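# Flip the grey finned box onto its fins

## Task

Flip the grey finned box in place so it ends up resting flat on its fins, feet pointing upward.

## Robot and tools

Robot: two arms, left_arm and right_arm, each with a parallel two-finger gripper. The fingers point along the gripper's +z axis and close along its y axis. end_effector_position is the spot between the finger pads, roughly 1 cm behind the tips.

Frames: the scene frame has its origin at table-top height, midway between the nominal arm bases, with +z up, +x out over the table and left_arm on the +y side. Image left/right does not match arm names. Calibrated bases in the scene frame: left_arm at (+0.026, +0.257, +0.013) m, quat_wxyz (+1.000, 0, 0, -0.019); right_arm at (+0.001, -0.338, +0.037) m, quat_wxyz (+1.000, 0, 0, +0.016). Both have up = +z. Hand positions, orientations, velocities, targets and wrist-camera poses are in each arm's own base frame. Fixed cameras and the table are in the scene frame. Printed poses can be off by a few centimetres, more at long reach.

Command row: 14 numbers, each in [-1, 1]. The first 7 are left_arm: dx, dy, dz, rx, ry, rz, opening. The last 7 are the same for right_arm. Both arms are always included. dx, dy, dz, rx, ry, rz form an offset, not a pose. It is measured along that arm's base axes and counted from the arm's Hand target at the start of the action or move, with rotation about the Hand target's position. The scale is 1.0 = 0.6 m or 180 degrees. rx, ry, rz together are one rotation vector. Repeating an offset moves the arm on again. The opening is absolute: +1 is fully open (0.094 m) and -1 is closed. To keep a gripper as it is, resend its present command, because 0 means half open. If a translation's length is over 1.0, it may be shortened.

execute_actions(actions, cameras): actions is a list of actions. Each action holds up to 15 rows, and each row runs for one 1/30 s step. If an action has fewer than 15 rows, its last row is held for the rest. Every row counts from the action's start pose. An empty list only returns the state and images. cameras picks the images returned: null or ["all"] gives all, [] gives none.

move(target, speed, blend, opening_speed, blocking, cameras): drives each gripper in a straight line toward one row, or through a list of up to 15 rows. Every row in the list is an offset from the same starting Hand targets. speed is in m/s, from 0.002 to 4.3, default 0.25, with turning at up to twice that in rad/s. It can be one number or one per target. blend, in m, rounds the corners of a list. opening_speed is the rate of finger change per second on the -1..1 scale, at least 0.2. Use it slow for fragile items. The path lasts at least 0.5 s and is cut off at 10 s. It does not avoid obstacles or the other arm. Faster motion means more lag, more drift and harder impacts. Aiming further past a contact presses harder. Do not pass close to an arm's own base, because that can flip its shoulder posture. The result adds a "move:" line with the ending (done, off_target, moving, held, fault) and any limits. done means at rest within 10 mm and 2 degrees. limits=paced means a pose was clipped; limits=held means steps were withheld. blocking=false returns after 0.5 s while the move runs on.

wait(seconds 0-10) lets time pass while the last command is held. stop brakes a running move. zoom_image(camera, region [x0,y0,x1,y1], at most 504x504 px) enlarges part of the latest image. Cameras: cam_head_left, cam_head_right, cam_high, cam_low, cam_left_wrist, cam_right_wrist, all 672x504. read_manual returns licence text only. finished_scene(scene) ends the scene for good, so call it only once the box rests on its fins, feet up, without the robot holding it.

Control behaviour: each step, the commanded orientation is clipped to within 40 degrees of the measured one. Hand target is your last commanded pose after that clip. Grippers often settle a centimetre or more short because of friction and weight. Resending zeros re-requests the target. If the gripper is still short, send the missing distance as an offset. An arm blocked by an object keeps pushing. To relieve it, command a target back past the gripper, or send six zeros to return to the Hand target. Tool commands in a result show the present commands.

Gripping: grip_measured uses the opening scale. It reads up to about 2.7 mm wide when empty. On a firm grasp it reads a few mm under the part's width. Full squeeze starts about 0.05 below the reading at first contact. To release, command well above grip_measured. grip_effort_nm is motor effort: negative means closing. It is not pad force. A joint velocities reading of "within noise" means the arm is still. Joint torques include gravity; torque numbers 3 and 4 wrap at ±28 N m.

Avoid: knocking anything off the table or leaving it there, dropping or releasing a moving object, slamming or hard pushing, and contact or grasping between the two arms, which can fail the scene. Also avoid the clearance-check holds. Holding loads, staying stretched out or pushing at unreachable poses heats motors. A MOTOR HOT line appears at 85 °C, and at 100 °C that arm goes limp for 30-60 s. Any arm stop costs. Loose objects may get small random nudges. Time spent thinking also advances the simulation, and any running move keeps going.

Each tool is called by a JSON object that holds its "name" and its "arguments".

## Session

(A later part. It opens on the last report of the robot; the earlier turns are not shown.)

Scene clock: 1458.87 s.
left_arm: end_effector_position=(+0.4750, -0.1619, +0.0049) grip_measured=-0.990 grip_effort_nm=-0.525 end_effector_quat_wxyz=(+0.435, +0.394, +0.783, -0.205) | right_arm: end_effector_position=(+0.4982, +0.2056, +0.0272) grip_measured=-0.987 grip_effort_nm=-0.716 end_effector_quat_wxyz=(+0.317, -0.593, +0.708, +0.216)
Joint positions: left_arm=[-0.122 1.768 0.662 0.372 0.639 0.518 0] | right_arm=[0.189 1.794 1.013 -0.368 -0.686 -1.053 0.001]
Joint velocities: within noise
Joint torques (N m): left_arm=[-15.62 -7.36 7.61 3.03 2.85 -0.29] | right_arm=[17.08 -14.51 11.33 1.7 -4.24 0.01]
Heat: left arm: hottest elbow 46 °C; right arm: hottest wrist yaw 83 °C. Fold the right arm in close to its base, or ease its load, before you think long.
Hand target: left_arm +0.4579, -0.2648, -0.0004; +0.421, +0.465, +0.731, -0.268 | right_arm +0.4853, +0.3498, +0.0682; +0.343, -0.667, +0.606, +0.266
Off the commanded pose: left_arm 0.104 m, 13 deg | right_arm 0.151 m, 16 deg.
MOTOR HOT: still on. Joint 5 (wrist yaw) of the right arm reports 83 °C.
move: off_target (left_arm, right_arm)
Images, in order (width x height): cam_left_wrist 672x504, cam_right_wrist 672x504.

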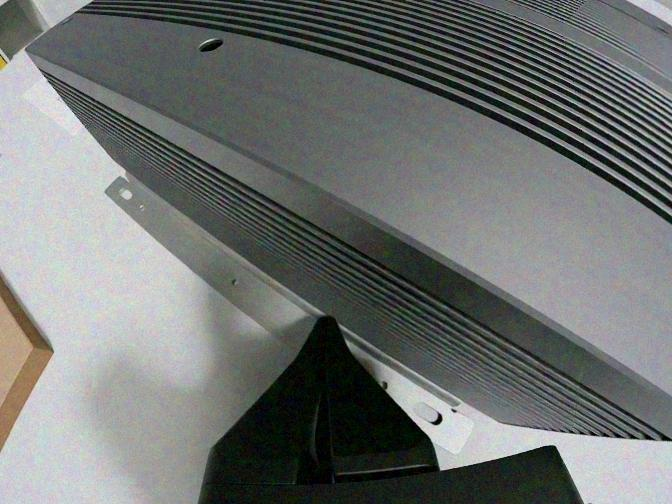

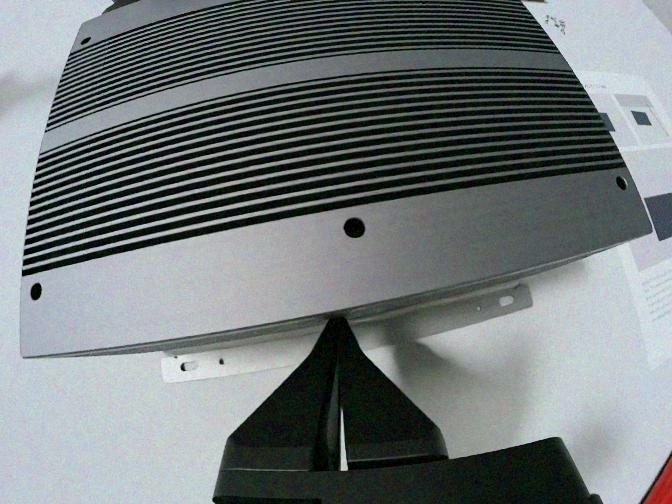

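{"name": "move", "arguments": {"target": [0.017,0.33,0.04,0,0,0,-1,0.03,-0.4,0,0,0,0,-1], "speed": 0.1}}

Scene clock: 1493.80 s.
left_arm: end_effector_position=(+0.4541, -0.0717, +0.0119) grip_measured=-0.990 grip_effort_nm=-0.525 end_effector_quat_wxyz=(+0.409, +0.458, +0.738, -0.280) | right_arm: end_effector_position=(+0.4878, +0.1146, +0.0619) grip_measured=-0.987 grip_effort_nm=-0.711 end_effector_quat_wxyz=(-0.334, +0.665, -0.610, -0.274)
Joint positions: left_arm=[0.161 1.769 0.773 -0.172 0.984 1.053 0] | right_arm=[-0.039 1.818 1.147 -0.881 -0.894 -1.687 0.001]
Joint velocities: within noise
Joint torques (N m): left_arm=[-0.26 -12.1 7.53 0.83 0.76 -0.09] | right_arm=[-1.38 -13.22 9.02 0.08 -0.83 -0.11]
Heat: left arm: hottest wrist yaw 47 °C; right arm: hottest wrist yaw 84 °C. Fold the right arm in close to its base, or ease its load, before you think long.
Hand target: left_arm +0.4680, -0.0667, +0.0236; +0.421, +0.465, +0.731, -0.268 | right_arm +0.5033, +0.1099, +0.0681; -0.343, +0.667, -0.606, -0.266
Off the commanded pose: left_arm 0.019 m, 2 deg | right_arm 0.017 m, 1 deg.
MOTOR HOT: still on. Joint 5 (wrist yaw) of the right arm reports 84 °C.
move: off_target (left_arm, right_arm)

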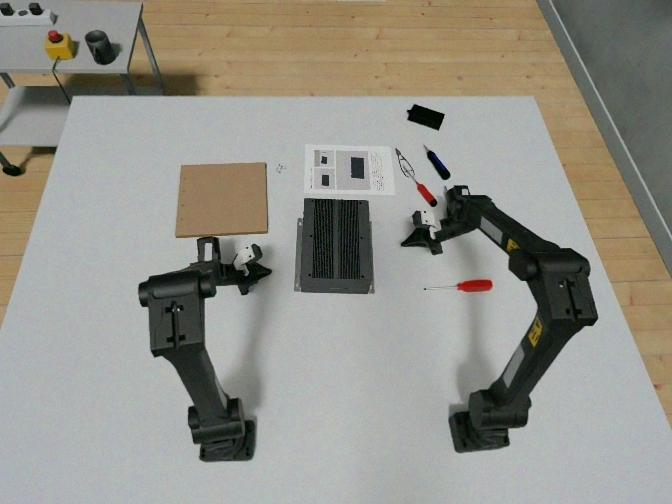

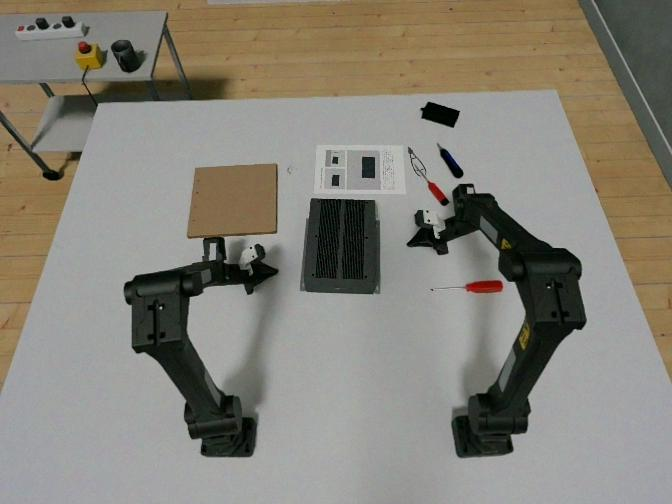

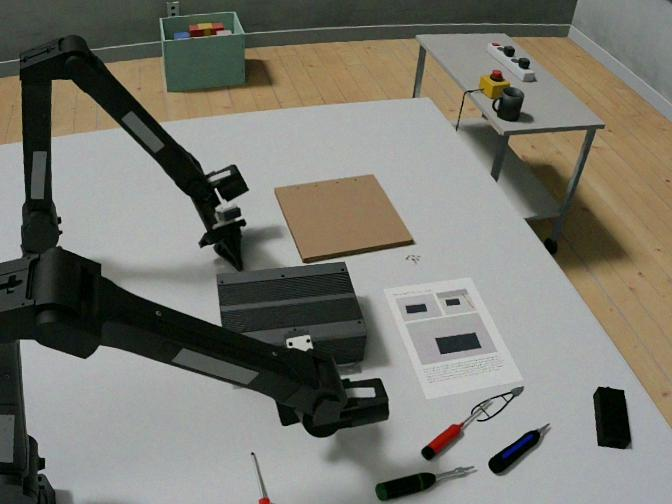

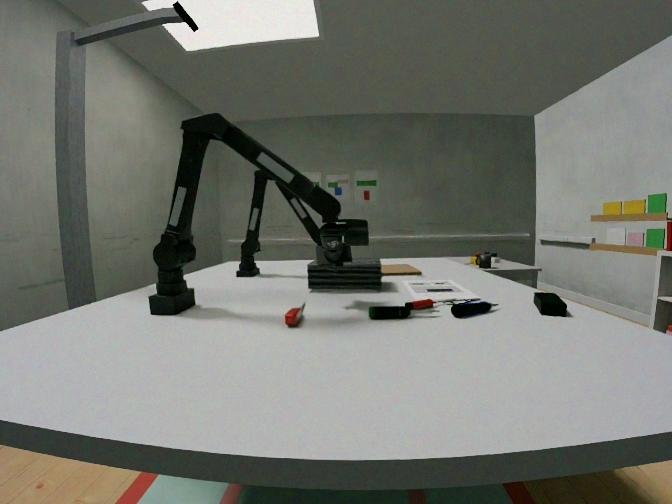

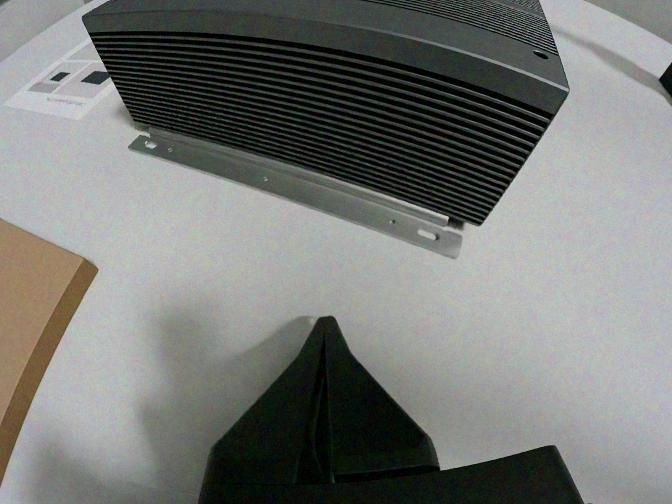

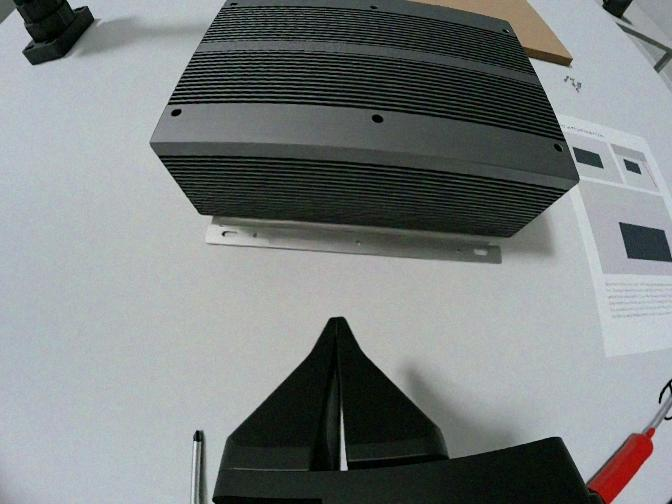

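{"name": "move", "arguments": {"target": [0,0,0,0,0,0,-1,-0.02,-0.05,0.0,0.03,0.39,-0.312,0.489], "speed": 0.25, "cameras": ["cam_right_wrist","cam_low"]}}

{"name": "wait", "arguments": {"seconds": 1, "cameras": []}}

Scene clock: 1611.43 s.
left_arm: end_effector_position=(+0.4542, -0.0717, +0.0120) grip_measured=-0.990 grip_effort_nm=-0.530 end_effector_quat_wxyz=(+0.409, +0.458, +0.738, -0.280) | right_arm: end_effector_position=(+0.4786, +0.0878, +0.0628) grip_measured=+0.487 grip_effort_nm=0.076 end_effector_quat_wxyz=(+0.043, -0.048, +0.899, +0.432)
Joint positions: left_arm=[0.161 1.769 0.773 -0.173 0.984 1.054 0] | right_arm=[-0.097 1.818 1.147 -0.964 -0.897 -0.235 0.07]
Joint velocities: within noise
Joint torques (N m): left_arm=[-0.26 -12.1 7.6 0.87 0.75 -0.06] | right_arm=[-1.44 -13.45 8.06 0.36 -0.55 0]
Heat: left arm: hottest elbow 44 °C; right arm: hottest wrist yaw 47 °C.
Hand target: left_arm +0.4682, -0.0667, +0.0237; +0.422, +0.465, +0.731, -0.268 | right_arm +0.4913, +0.0798, +0.0681; +0.054, -0.042, +0.900, +0.430
Off the commanded pose: left_arm 0.019 m, 2 deg | right_arm 0.016 m, 1 deg.
MOTOR HOT: cleared for the motors of the right arm.
move: off_target (left_arm, right_arm)
Images, in order (width x height): cam_low 672x504, cam_right_wrist 672x504.

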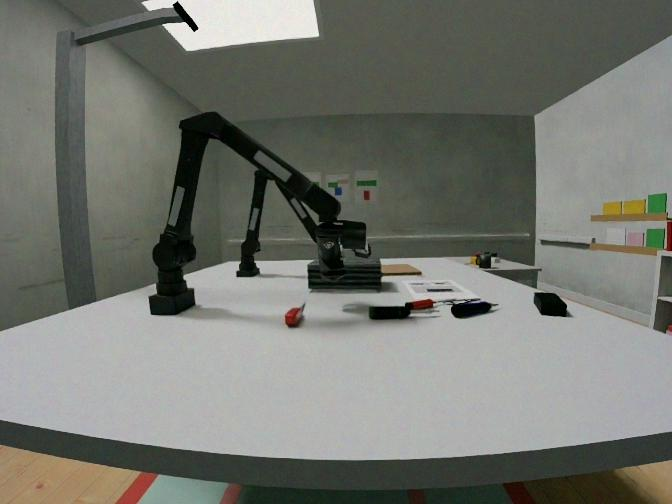

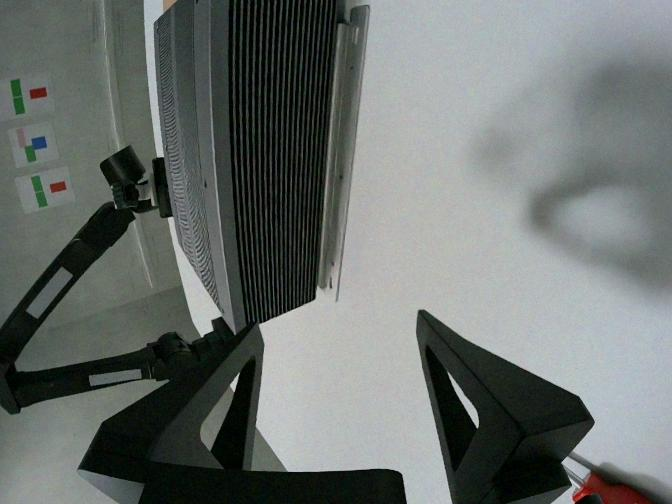

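Scene clock: 1612.43 s.
left_arm: end_effector_position=(+0.4542, -0.0717, +0.0120) grip_measured=-0.990 grip_effort_nm=-0.530 end_effector_quat_wxyz=(+0.409, +0.458, +0.738, -0.280) | right_arm: end_effector_position=(+0.4786, +0.0878, +0.0628) grip_measured=+0.487 grip_effort_nm=0.071 end_effector_quat_wxyz=(+0.043, -0.048, +0.899, +0.432)
Joint positions: left_arm=[0.161 1.769 0.773 -0.173 0.984 1.054 0] | right_arm=[-0.097 1.818 1.147 -0.964 -0.897 -0.234 0.07]
Joint velocities: within noise
Joint torques (N m): left_arm=[-0.26 -12.04 7.61 0.87 0.76 -0.05] | right_arm=[-1.49 -13.04 7.95 0.5 -0.55 -0.01]
Heat: left arm: hottest elbow 44 °C; right arm: hottest wrist yaw 47 °C.
Hand target: left_arm +0.4682, -0.0667, +0.0237; +0.422, +0.465, +0.731, -0.268 | right_arm +0.4913, +0.0798, +0.0681; +0.054, -0.042, +0.900, +0.430
Tool commands: left_gripper/opening=-1.0 right_gripper/opening=+0.489
Off the commanded pose: left_arm 0.019 m, 2 deg | right_arm 0.016 m, 1 deg.
wait: 1.00 s; at rest by 0.17 s
No camera images: "cameras" was empty.

{"name": "move", "arguments": {"target": [-0.009,-0.139,-0.033,0,0,0,-1,0.053,0.133,-0.01,0,0,0,0.489], "speed": 0.15, "cameras": ["cam_right_wrist","cam_left_wrist"]}}

Scene clock: 1623.73 s.
left_arm: end_effector_position=(+0.4662, -0.1478, +0.0159) grip_measured=-0.990 grip_effort_nm=-0.525 end_effector_quat_wxyz=(+0.430, +0.470, +0.725, -0.262) | right_arm: end_effector_position=(+0.5057, +0.1557, +0.0562) grip_measured=+0.487 grip_effort_nm=0.071 end_effector_quat_wxyz=(+0.040, -0.035, +0.901, +0.431)
Joint positions: left_arm=[-0.031 1.769 0.725 0.157 0.882 0.788 0] | right_arm=[0.044 1.851 1.176 -0.775 -0.89 0.023 0.07]
Joint velocities: within noise
Joint torques (N m): left_arm=[-1.2 -9.23 4.82 2.28 0.4 -0.31] | right_arm=[0.09 -13.39 9.1 1.25 -0.47 -0.05]
Heat: left arm: hottest elbow 44 °C; right arm: hottest elbow 46 °C.
Hand target: left_arm +0.4626, -0.1502, +0.0038; +0.421, +0.465, +0.731, -0.268 | right_arm +0.5229, +0.1597, +0.0620; +0.053, -0.042, +0.900, +0.430
Off the commanded pose: left_arm 0.013 m, 2 deg | right_arm 0.019 m, 2 deg.
move: off_target (left_arm, right_arm)
Images, in order (width x height): cam_left_wrist 672x504, cam_right_wrist 672x504.

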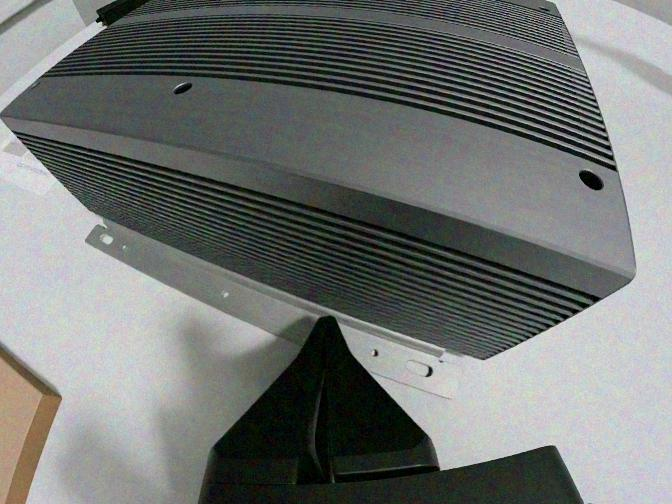

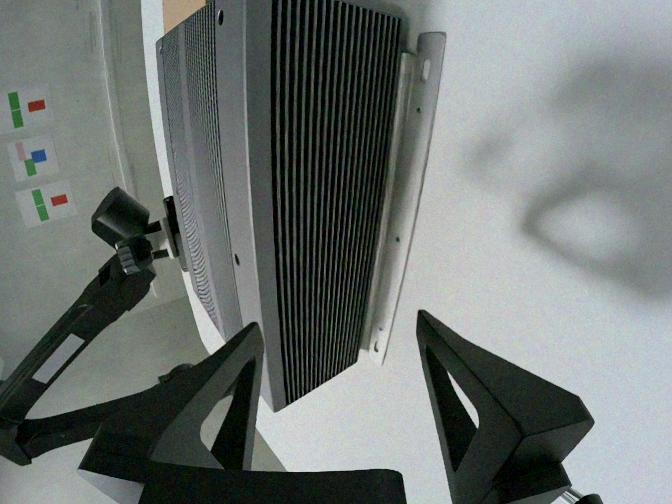

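{"name": "move", "arguments": {"target": [[-0.009,-0.19,-0.007,0,0,0,-1,-0.02,0.30,0,0,0,0,0.489],[-0.009,-0.19,-0.007,0,0,0,-1,-0.02,0.31,0.1,0,0,0,0.489],[-0.009,-0.19,-0.007,0,0,0,-1,-0.02,0.31,0.15,0,0,0,0.489]], "speed": 0.07, "cameras": ["cam_right_wrist","cam_low"]}}

Scene clock: 1644.83 s.
left_arm: end_effector_position=(+0.4906, -0.1660, +0.0170) grip_measured=-0.990 grip_effort_nm=-0.515 end_effector_quat_wxyz=(+0.452, +0.401, +0.771, -0.201) | right_arm: end_effector_position=(+0.5151, +0.2302, +0.0595) grip_measured=+0.491 grip_effort_nm=-0.134 end_effector_quat_wxyz=(+0.031, +0.062, +0.930, +0.362)
Joint positions: left_arm=[-0.125 1.77 0.693 0.385 0.643 0.523 0] | right_arm=[0.228 1.813 1.181 -0.611 -0.68 0.478 0.07]
Joint velocities: within noise
Joint torques (N m): left_arm=[-15.15 -7.82 5.72 2.32 2.71 -0.28] | right_arm=[12.16 -22.3 13.03 1.29 -4.98 0.08]
Heat: left arm: hottest elbow 42 °C; right arm: hottest wrist yaw 48 °C.
Hand target: left_arm +0.4572, -0.2642, -0.0004; +0.421, +0.465, +0.731, -0.268 | right_arm +0.5109, +0.3456, +0.1521; +0.054, -0.042, +0.900, +0.430
Off the commanded pose: left_arm 0.105 m, 12 deg | right_arm 0.148 m, 15 deg.
move: off_target (left_arm, right_arm)
Images, in order (width x height): cam_low 672x504, cam_right_wrist 672x504.

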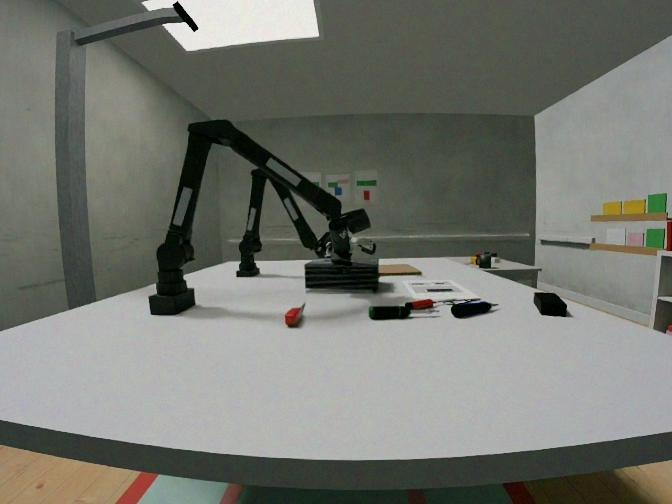

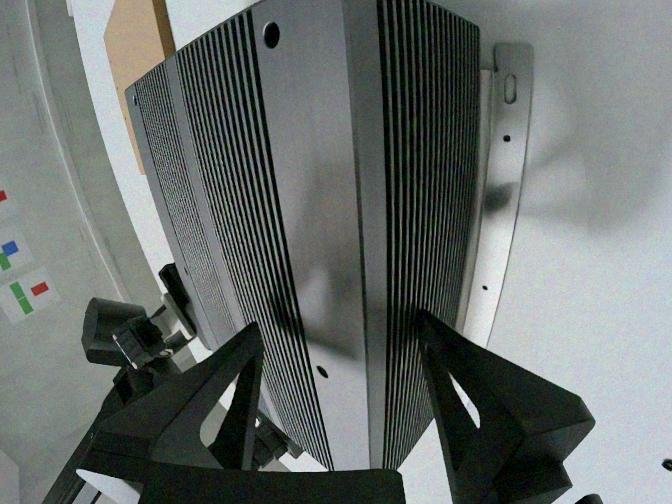

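{"name": "move", "arguments": {"target": [[0,0.15,0,0,0,0,-1,0.0,-0.34,-0.1,0,0,0,0.489],[0.0,0.15,0.0,0,0,0,-1,0.0,-0.34,-0.23,0,0,0,0.489]], "speed": 0.12, "cameras": ["cam_right_wrist","cam_low","cam_left_wrist"]}}

Scene clock: 1660.60 s.
left_arm: end_effector_position=(+0.4562, -0.1749, +0.0094) grip_measured=-0.990 grip_effort_nm=-0.525 end_effector_quat_wxyz=(+0.429, +0.464, +0.729, -0.264) | right_arm: end_effector_position=(+0.5072, +0.1447, +0.0164) grip_measured=+0.491 grip_effort_nm=-0.095 end_effector_quat_wxyz=(+0.048, -0.041, +0.901, +0.429)
Joint positions: left_arm=[-0.101 1.778 0.687 0.269 0.834 0.688 0] | right_arm=[0.023 1.921 1.153 -0.693 -0.888 -0.014 0.07]
Joint velocities: within noise
Joint torques (N m): left_arm=[-0.44 -8.76 5.97 1.36 0.72 -0.06] | right_arm=[-1.67 -14.74 5.93 1.16 -0.76 -0.21]
Heat: left arm: hottest elbow 41 °C; right arm: hottest wrist yaw 67 °C.
Hand target: left_arm +0.4573, -0.1741, -0.0004; +0.421, +0.465, +0.731, -0.268 | right_arm +0.5110, +0.1418, +0.0142; +0.054, -0.042, +0.900, +0.430
Off the commanded pose: left_arm 0.010 m, 1 deg | right_arm 0.005 m, 1 deg.
move: done
Images, in order (width x height): cam_low 672x504, cam_left_wrist 672x504, cam_right_wrist 672x504.

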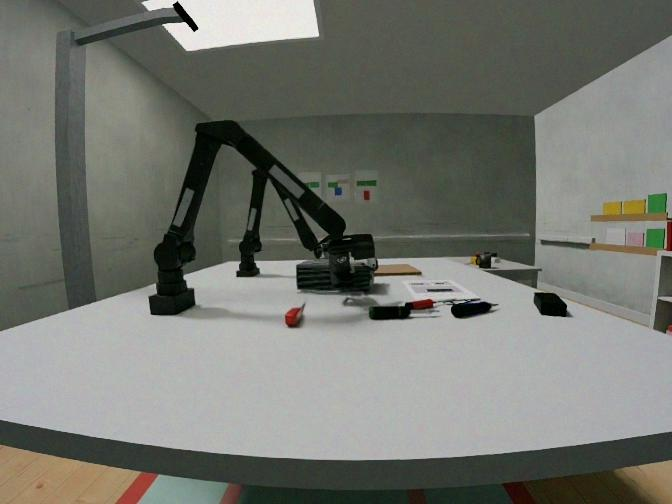

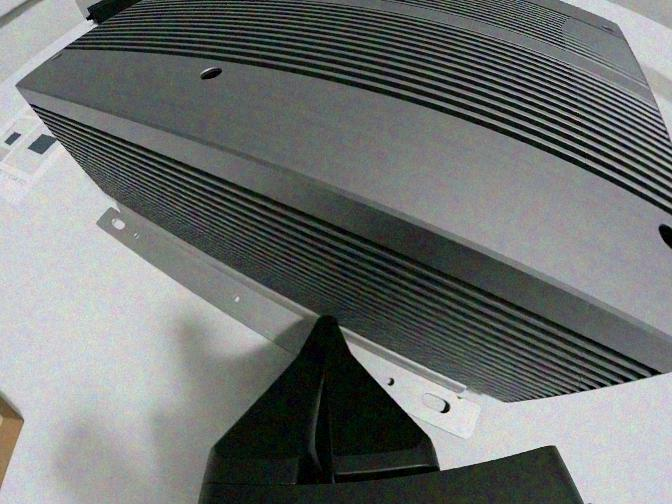

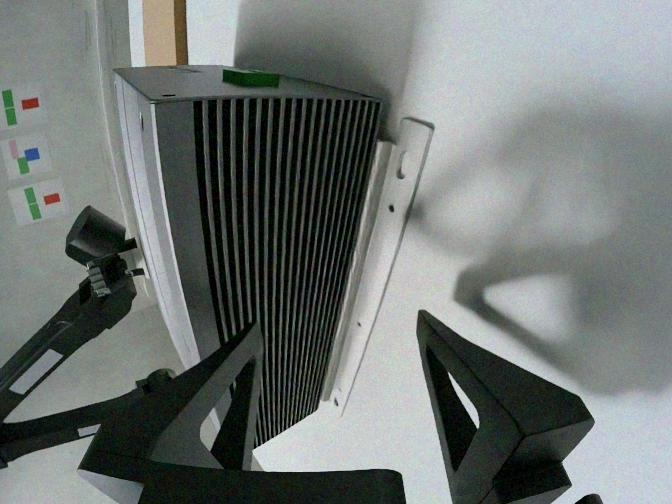

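{"name": "wait", "arguments": {"seconds": 0.1, "cameras": ["cam_head_left"]}}

{"name": "zoom_image", "arguments": {"camera": "cam_head_left", "region": [220, 150, 460, 330]}}

Scene clock: 1672.17 s.
left_arm: end_effector_position=(+0.4561, -0.1749, +0.0093) grip_measured=-0.990 grip_effort_nm=-0.520 end_effector_quat_wxyz=(+0.429, +0.464, +0.729, -0.265) | right_arm: end_effector_position=(+0.5072, +0.1447, +0.0164) grip_measured=+0.491 grip_effort_nm=-0.100 end_effector_quat_wxyz=(+0.048, -0.041, +0.901, +0.429)
Joint positions: left_arm=[-0.101 1.778 0.687 0.268 0.834 0.688 0] | right_arm=[0.023 1.921 1.153 -0.693 -0.888 -0.014 0.07]
Joint velocities: within noise
Joint torques (N m): left_arm=[-0.44 -9 5.97 1.4 0.73 -0.06] | right_arm=[-0.91 -14.33 5.87 1.22 -0.72 -0.16]
Heat: left arm: hottest elbow 41 °C; right arm: hottest wrist yaw 56 °C.
Hand target: left_arm +0.4573, -0.1742, -0.0003; +0.421, +0.465, +0.731, -0.268 | right_arm +0.5110, +0.1417, +0.0141; +0.054, -0.042, +0.900, +0.430
Tool commands: left_gripper/opening=-1.0 right_gripper/opening=+0.489
Off the commanded pose: left_arm 0.010 m, 1 deg | right_arm 0.005 m, 1 deg.
wait: 0.10 s; at rest from the start
Images, in order (width x height): cam_head_left 672x504.

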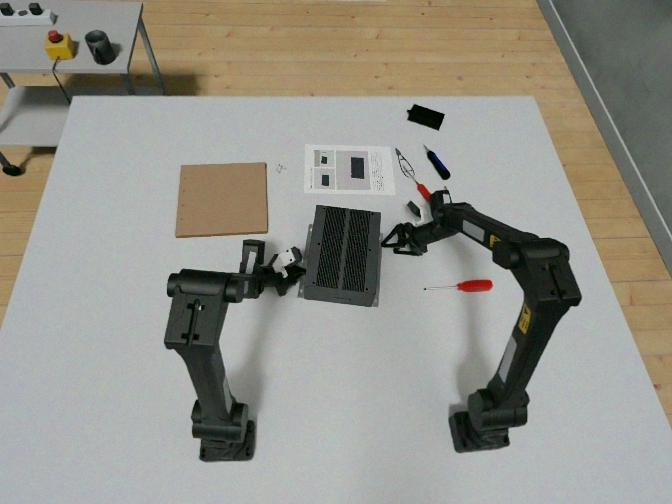

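Scaled by 2.100.

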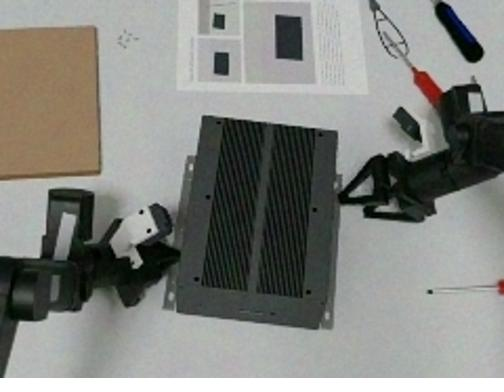

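{"name": "move", "arguments": {"target": [[0,0,0,0,0,0,-1,-0.025,0.02,-0.013,0,0,0,0.489],[0,-0.16,0,0,0,0,-1,-0.025,0.333,-0.013,0,0,0,0.489],[0,-0.16,0,0,0,0,-1,-0.025,0.35,0.09,0,0,0,0.489],[0,-0.16,0,0,0,0,-1,-0.025,0.36,0.14,0,0,0,0.489]], "speed": 0.08, "cameras": ["cam_right_wrist","cam_low"]}}

Scene clock: 1690.80 s.
left_arm: end_effector_position=(+0.4863, -0.1728, +0.0089) grip_measured=-0.990 grip_effort_nm=-0.525 end_effector_quat_wxyz=(+0.443, +0.396, +0.779, -0.200) | right_arm: end_effector_position=(+0.5064, +0.1809, +0.0313) grip_measured=+0.485 grip_effort_nm=0.193 end_effector_quat_wxyz=(+0.060, +0.124, +0.922, +0.362)
Joint positions: left_arm=[-0.147 1.781 0.687 0.392 0.615 0.501 0] | right_arm=[0.146 1.788 1.039 -0.441 -0.664 0.545 0.07]
Joint velocities: within noise
Joint torques (N m): left_arm=[-14.62 -8.12 6.45 2.5 3.36 -0.22] | right_arm=[20.6 -17.32 12.19 1.7 -5.44 -0.3]
Heat: left arm: hottest elbow 41 °C; right arm: hottest wrist yaw 54 °C.
Hand target: left_arm +0.4573, -0.2701, -0.0002; +0.422, +0.465, +0.731, -0.268 | right_arm +0.4960, +0.3577, +0.0981; +0.054, -0.042, +0.900, +0.430
Off the commanded pose: left_arm 0.102 m, 13 deg | right_arm 0.189 m, 21 deg.
move: off_target (left_arm, right_arm)
Images, in order (width x height): cam_low 672x504, cam_right_wrist 672x504.

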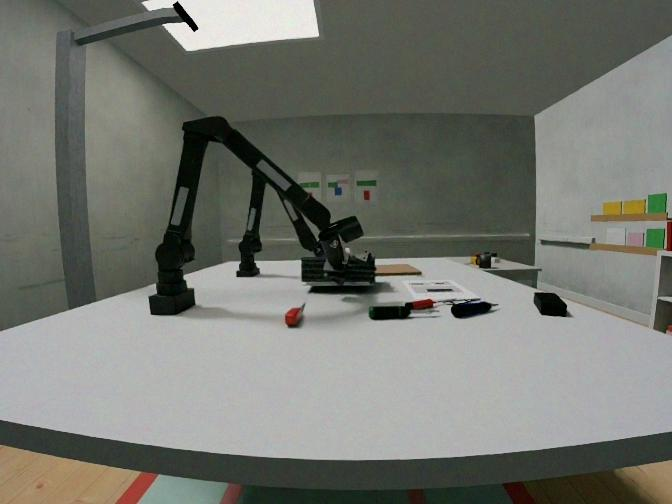

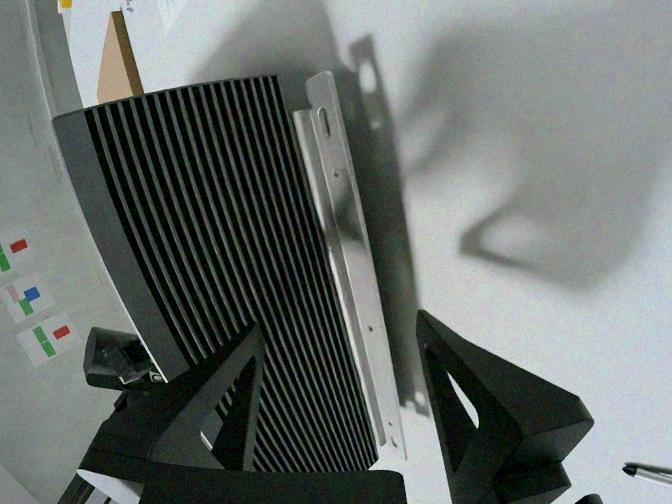

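{"name": "move", "arguments": {"target": [[0,0,0,0,0,0,-1,0,0,0.05,0,0,0,0.489],[0,0,0,0,0,0,-1,0,0,0.055,0,0,0,0.489]], "speed": 0.08, "cameras": ["cam_right_wrist"]}}

Scene clock: 1702.37 s.
left_arm: end_effector_position=(+0.4621, -0.2076, +0.0047) grip_measured=-0.990 grip_effort_nm=-0.520 end_effector_quat_wxyz=(+0.433, +0.432, +0.756, -0.234) | right_arm: end_effector_position=(+0.5480, +0.2449, +0.1217) grip_measured=+0.486 grip_effort_nm=0.149 end_effector_quat_wxyz=(+0.105, +0.058, +0.908, +0.401)
Joint positions: left_arm=[-0.21 1.79 0.671 0.404 0.666 0.515 0] | right_arm=[0.236 1.744 1.211 -0.492 -0.696 0.566 0.07]
Joint velocities: within noise
Joint torques (N m): left_arm=[-10.7 -7.77 8.51 2.32 0.89 -0.51] | right_arm=[14.15 -14.97 8.39 0.23 -3.24 -0.36]
Heat: left arm: hottest wrist yaw 43 °C; right arm: hottest wrist yaw 75 °C.
Hand target: left_arm +0.4573, -0.2702, -0.0002; +0.422, +0.465, +0.731, -0.268 | right_arm +0.4960, +0.3577, +0.1311; +0.054, -0.042, +0.900, +0.430
Off the commanded pose: left_arm 0.063 m, 6 deg | right_arm 0.125 m, 13 deg.
move: off_target (left_arm, right_arm)
Images, in order (width x height): cam_right_wrist 672x504.

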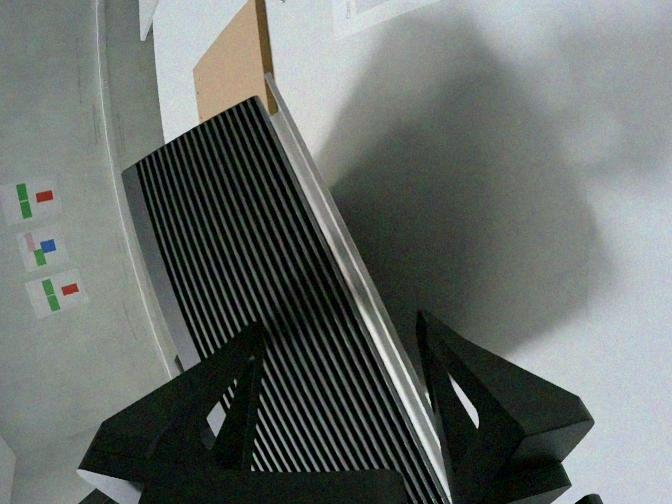

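{"name": "move", "arguments": {"target": [0,0.05,0,0,0,0,-1,0.03,-0.06,0.02,0,0,0,0.2], "speed": 0.1, "opening_speed": 0.6, "cameras": ["cam_right_wrist","cam_low","cam_high"]}}

Scene clock: 1708.20 s.
left_arm: end_effector_position=(+0.4576, -0.2058, +0.0017) grip_measured=-0.990 grip_effort_nm=-0.520 end_effector_quat_wxyz=(+0.429, +0.435, +0.751, -0.250) | right_arm: end_effector_position=(+0.5397, +0.2501, +0.1316) grip_measured=+0.207 grip_effort_nm=-0.364 end_effector_quat_wxyz=(+0.089, +0.012, +0.908, +0.409)
Joint positions: left_arm=[-0.197 1.8 0.67 0.397 0.709 0.527 0] | right_arm=[0.237 1.747 1.249 -0.591 -0.748 0.456 0.057]
Joint velocities: within noise
Joint torques (N m): left_arm=[-6.01 -9.05 7.97 1.36 1.14 -0.06] | right_arm=[8.53 -14.68 9.81 0.28 -2.29 -0.03]
Heat: left arm: hottest elbow 41 °C; right arm: hottest wrist yaw 72 °C.
Hand target: left_arm +0.4573, -0.2401, -0.0004; +0.421, +0.465, +0.731, -0.268 | right_arm +0.5140, +0.3217, +0.1431; +0.054, -0.042, +0.900, +0.430
Off the commanded pose: left_arm 0.034 m, 5 deg | right_arm 0.077 m, 8 deg.
move: off_target (left_arm, right_arm)
Images, in order (width x height): cam_high 672x504, cam_low 672x504, cam_right_wrist 672x504.

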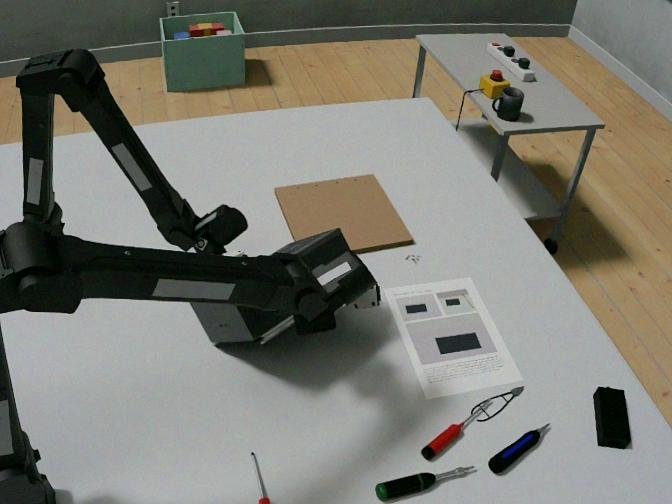

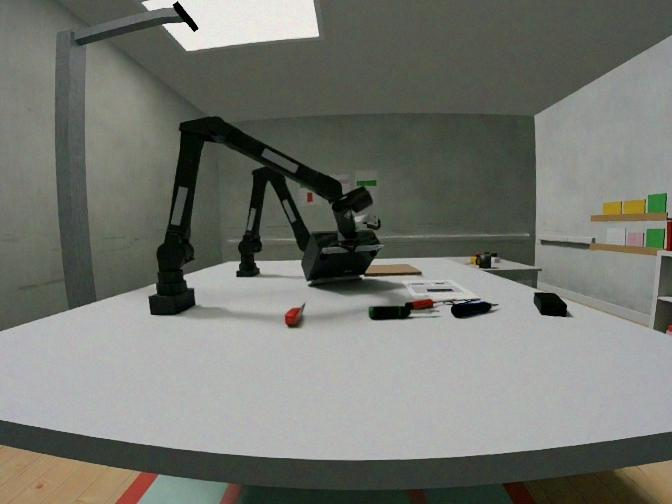

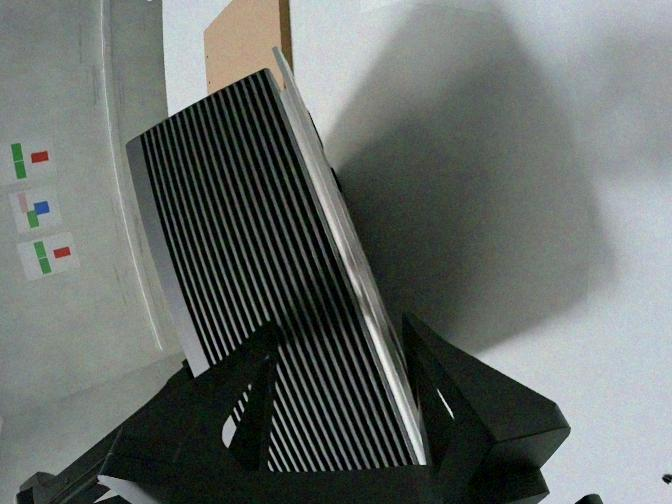

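{"name": "move", "arguments": {"target": [0,0.0,0,0,0,0,-1,0,0,0,0,0,0,0.0], "opening_speed": 0.4, "cameras": ["cam_right_wrist","cam_left_wrist"]}}

Scene clock: 1713.17 s.
left_arm: end_effector_position=(+0.4570, -0.2056, +0.0017) grip_measured=-0.990 grip_effort_nm=-0.520 end_effector_quat_wxyz=(+0.428, +0.436, +0.750, -0.253) | right_arm: end_effector_position=(+0.5399, +0.2501, +0.1319) grip_measured=+0.007 grip_effort_nm=-0.315 end_effector_quat_wxyz=(+0.090, +0.004, +0.909, +0.407)
Joint positions: left_arm=[-0.195 1.8 0.67 0.395 0.716 0.528 0] | right_arm=[0.237 1.749 1.254 -0.601 -0.747 0.436 0.047]
Joint velocities: within noise
Joint torques (N m): left_arm=[-6.24 -9 7.98 1.44 0.89 -0.07] | right_arm=[8.7 -14.68 9.57 0.62 -2.23 0.11]
Heat: left arm: hottest elbow 41 °C; right arm: hottest wrist yaw 68 °C.
Hand target: left_arm +0.4573, -0.2401, -0.0004; +0.421, +0.465, +0.731, -0.268 | right_arm +0.5140, +0.3217, +0.1430; +0.054, -0.042, +0.900, +0.430
Off the commanded pose: left_arm 0.035 m, 5 deg | right_arm 0.077 m, 7 deg.
move: off_target (left_arm, right_arm)
Images, in order (width x height): cam_left_wrist 672x504, cam_right_wrist 672x504.

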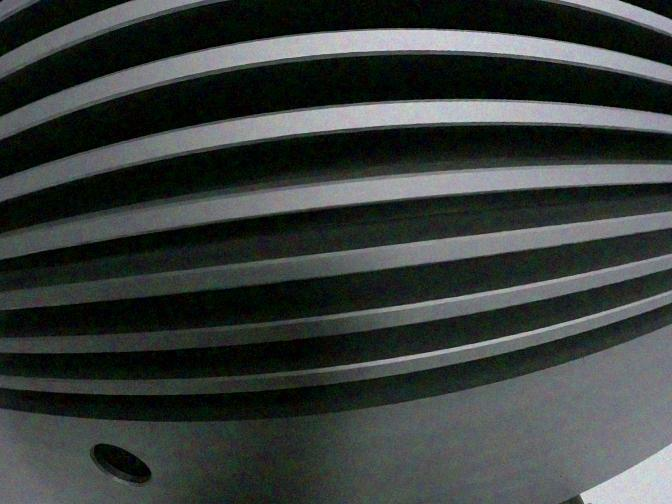

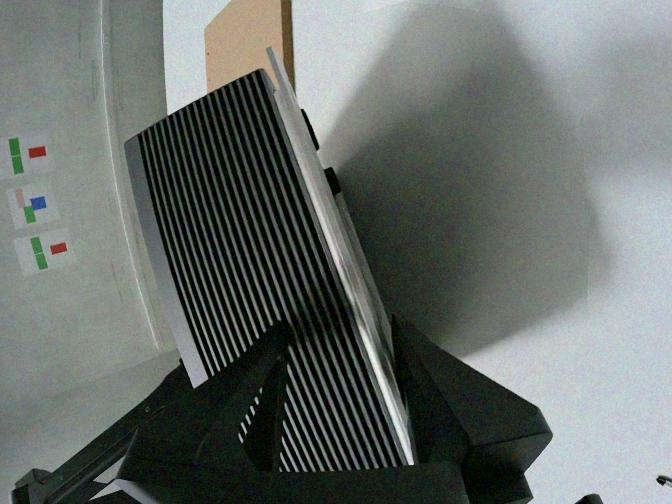

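{"name": "move", "arguments": {"target": [0,0.03,0,0,0,0,-1,0,-0.03,0.02,0,0,0,-0.25], "opening_speed": 0.4, "cameras": ["cam_right_wrist","cam_left_wrist"]}}

Scene clock: 1720.07 s.
left_arm: end_effector_position=(+0.4529, -0.2027, +0.0013) grip_measured=-0.990 grip_effort_nm=-0.520 end_effector_quat_wxyz=(+0.425, +0.444, +0.743, -0.263) | right_arm: end_effector_position=(+0.5333, +0.2510, +0.1344) grip_measured=-0.248 grip_effort_nm=-0.540 end_effector_quat_wxyz=(+0.075, -0.005, +0.908, +0.412)
Joint positions: left_arm=[-0.18 1.801 0.67 0.374 0.754 0.558 0] | right_arm=[0.236 1.749 1.264 -0.648 -0.771 0.406 0.035]
Joint velocities: within noise
Joint torques (N m): left_arm=[-3.84 -9.47 7.54 1.17 0.59 0.02] | right_arm=[6.12 -16.09 9.87 0.2 -1.88 0.09]
Heat: left arm: hottest elbow 41 °C; right arm: hottest wrist yaw 64 °C.
Hand target: left_arm +0.4573, -0.2222, -0.0002; +0.422, +0.465, +0.731, -0.268 | right_arm +0.5140, +0.3037, +0.1551; +0.054, -0.042, +0.900, +0.430
Off the commanded pose: left_arm 0.020 m, 3 deg | right_arm 0.060 m, 5 deg.
move: off_target (left_arm, right_arm)
Images, in order (width x height): cam_left_wrist 672x504, cam_right_wrist 672x504.

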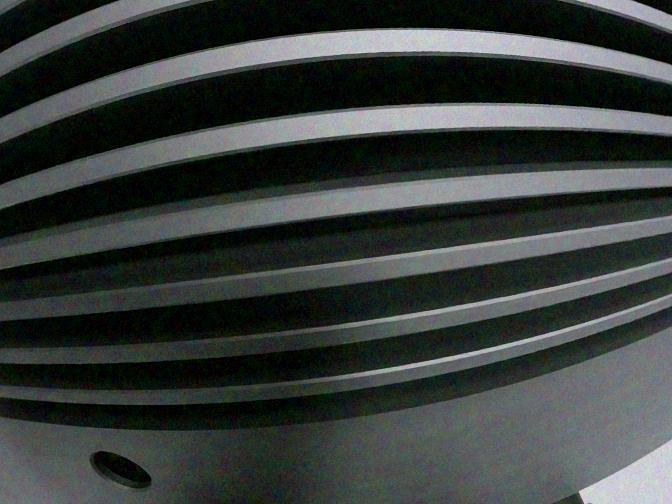

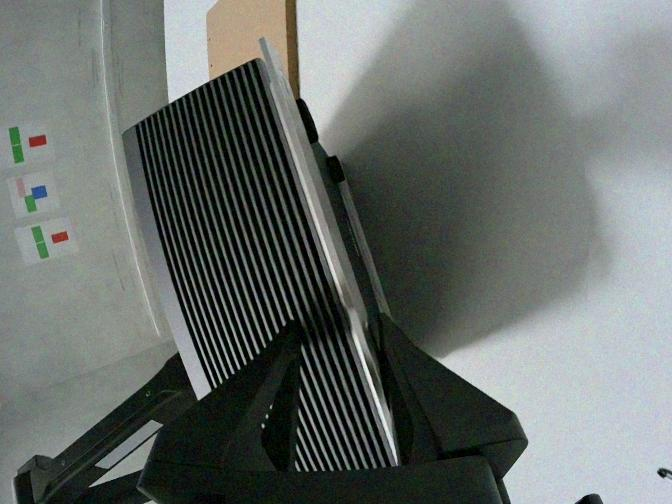

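{"name": "move", "arguments": {"target": [[0,0.06,0,0,0,0,-1,0,-0.04,0.03,0,0,0,-0.4],[-0.03,0.3,0.02,0,0,0,-1,0,-0.04,0.03,0,0,0,-0.4]], "opening_speed": 0.4, "speed": 0.1, "cameras": ["cam_right_wrist","cam_left_wrist","cam_low"]}}

Scene clock: 1727.93 s.
left_arm: end_effector_position=(+0.4261, -0.0478, +0.0010) grip_measured=-0.990 grip_effort_nm=-0.515 end_effector_quat_wxyz=(+0.409, +0.457, +0.738, -0.280) | right_arm: end_effector_position=(+0.5131, +0.2565, +0.1406) grip_measured=-0.398 grip_effort_nm=-0.120 end_effector_quat_wxyz=(+0.042, -0.014, +0.908, +0.417)
Joint positions: left_arm=[0.236 1.767 0.726 -0.236 1.012 1.182 0] | right_arm=[0.247 1.734 1.266 -0.738 -0.804 0.372 0.028]
Joint velocities: within noise
Joint torques (N m): left_arm=[-0.15 -11.4 6.94 0.72 0.79 -0.07] | right_arm=[2.37 -16.91 10.61 0.55 -1.26 -0.1]
Heat: left arm: hottest elbow 41 °C; right arm: hottest wrist yaw 59 °C.
Hand target: left_arm +0.4392, -0.0421, +0.0116; +0.421, +0.465, +0.731, -0.268 | right_arm +0.5140, +0.2796, +0.1730; +0.054, -0.042, +0.900, +0.430
Off the commanded pose: left_arm 0.018 m, 2 deg | right_arm 0.040 m, 4 deg.
move: off_target (left_arm, right_arm)
Images, in order (width x height): cam_low 672x504, cam_left_wrist 672x504, cam_right_wrist 672x504.

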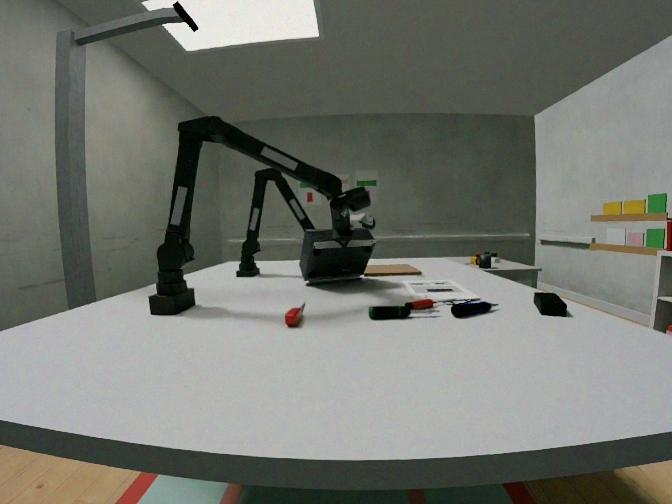

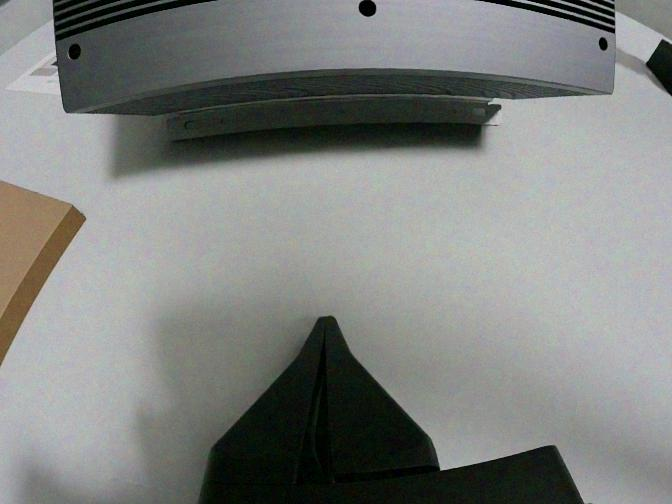

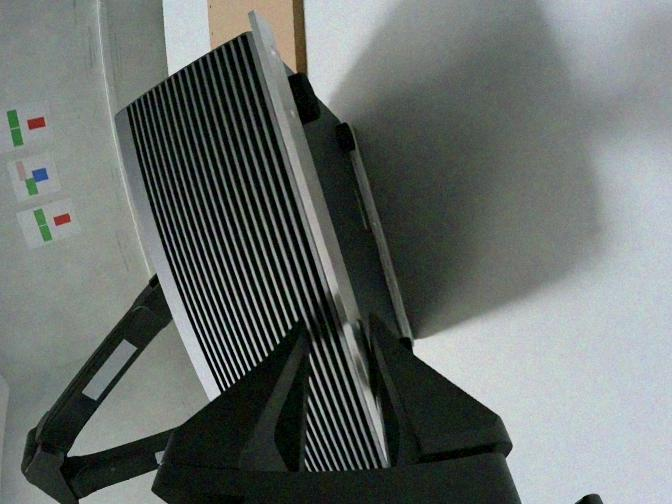

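{"name": "move", "arguments": {"target": [[0.0,0.02,0.25,-0.05,-0.03,0,-1,0,0,0,0,0,0,-0.6],[0.03,-0.147,0.265,-0.096,-0.055,0,-1,0,0,0,0,0,0,-0.6]], "opening_speed": 0.3, "speed": 0.2, "cameras": ["cam_right_wrist","cam_left_wrist","cam_low"]}}

Scene clock: 1793.43 s.
left_arm: end_effector_position=(+0.4579, -0.1267, +0.1761) grip_measured=-0.990 grip_effort_nm=-0.515 end_effector_quat_wxyz=(+0.551, +0.421, +0.641, -0.329) | right_arm: end_effector_position=(+0.5112, +0.2588, +0.1423) grip_measured=-0.598 grip_effort_nm=-0.115 end_effector_quat_wxyz=(+0.040, -0.016, +0.907, +0.419)
Joint positions: left_arm=[0.068 1.476 0.67 0.361 1.15 0.453 0] | right_arm=[0.251 1.731 1.266 -0.742 -0.809 0.372 0.019]
Joint velocities: within noise
Joint torques (N m): left_arm=[-1.61 -7.94 6.61 2.55 0.24 -0.33] | right_arm=[1.73 -17.08 10.62 0.7 -1.05 -0.1]
Heat: left arm: hottest elbow 41 °C; right arm: hottest elbow 50 °C.
Hand target: left_arm +0.4572, -0.1303, +0.1708; +0.548, +0.418, +0.643, -0.334 | right_arm +0.5140, +0.2797, +0.1730; +0.054, -0.042, +0.900, +0.430
Off the commanded pose: left_arm 0.007 m, 1 deg | right_arm 0.037 m, 4 deg.
move: off_target (right_arm)
Images, in order (width x height): cam_low 672x504, cam_left_wrist 672x504, cam_right_wrist 672x504.

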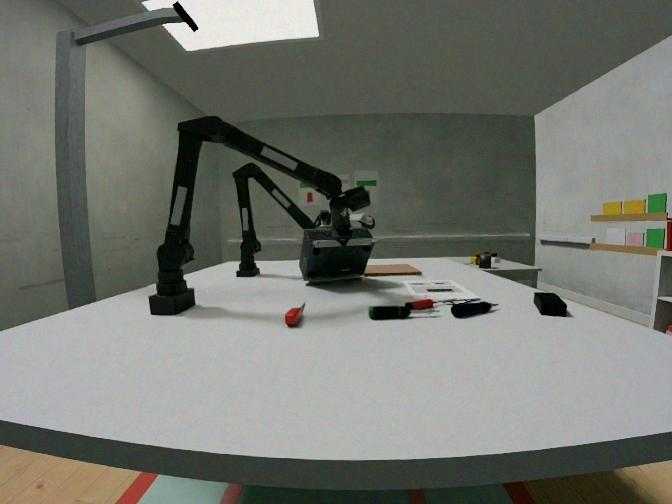

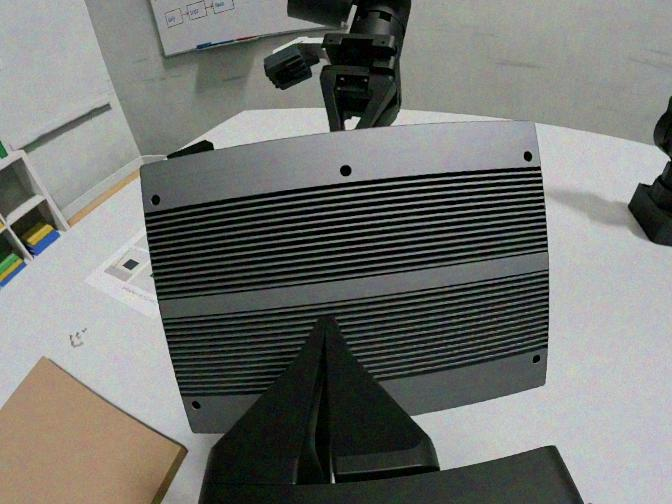

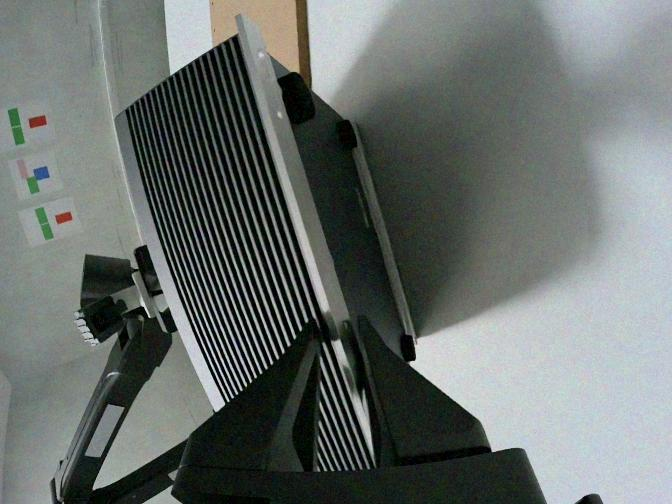

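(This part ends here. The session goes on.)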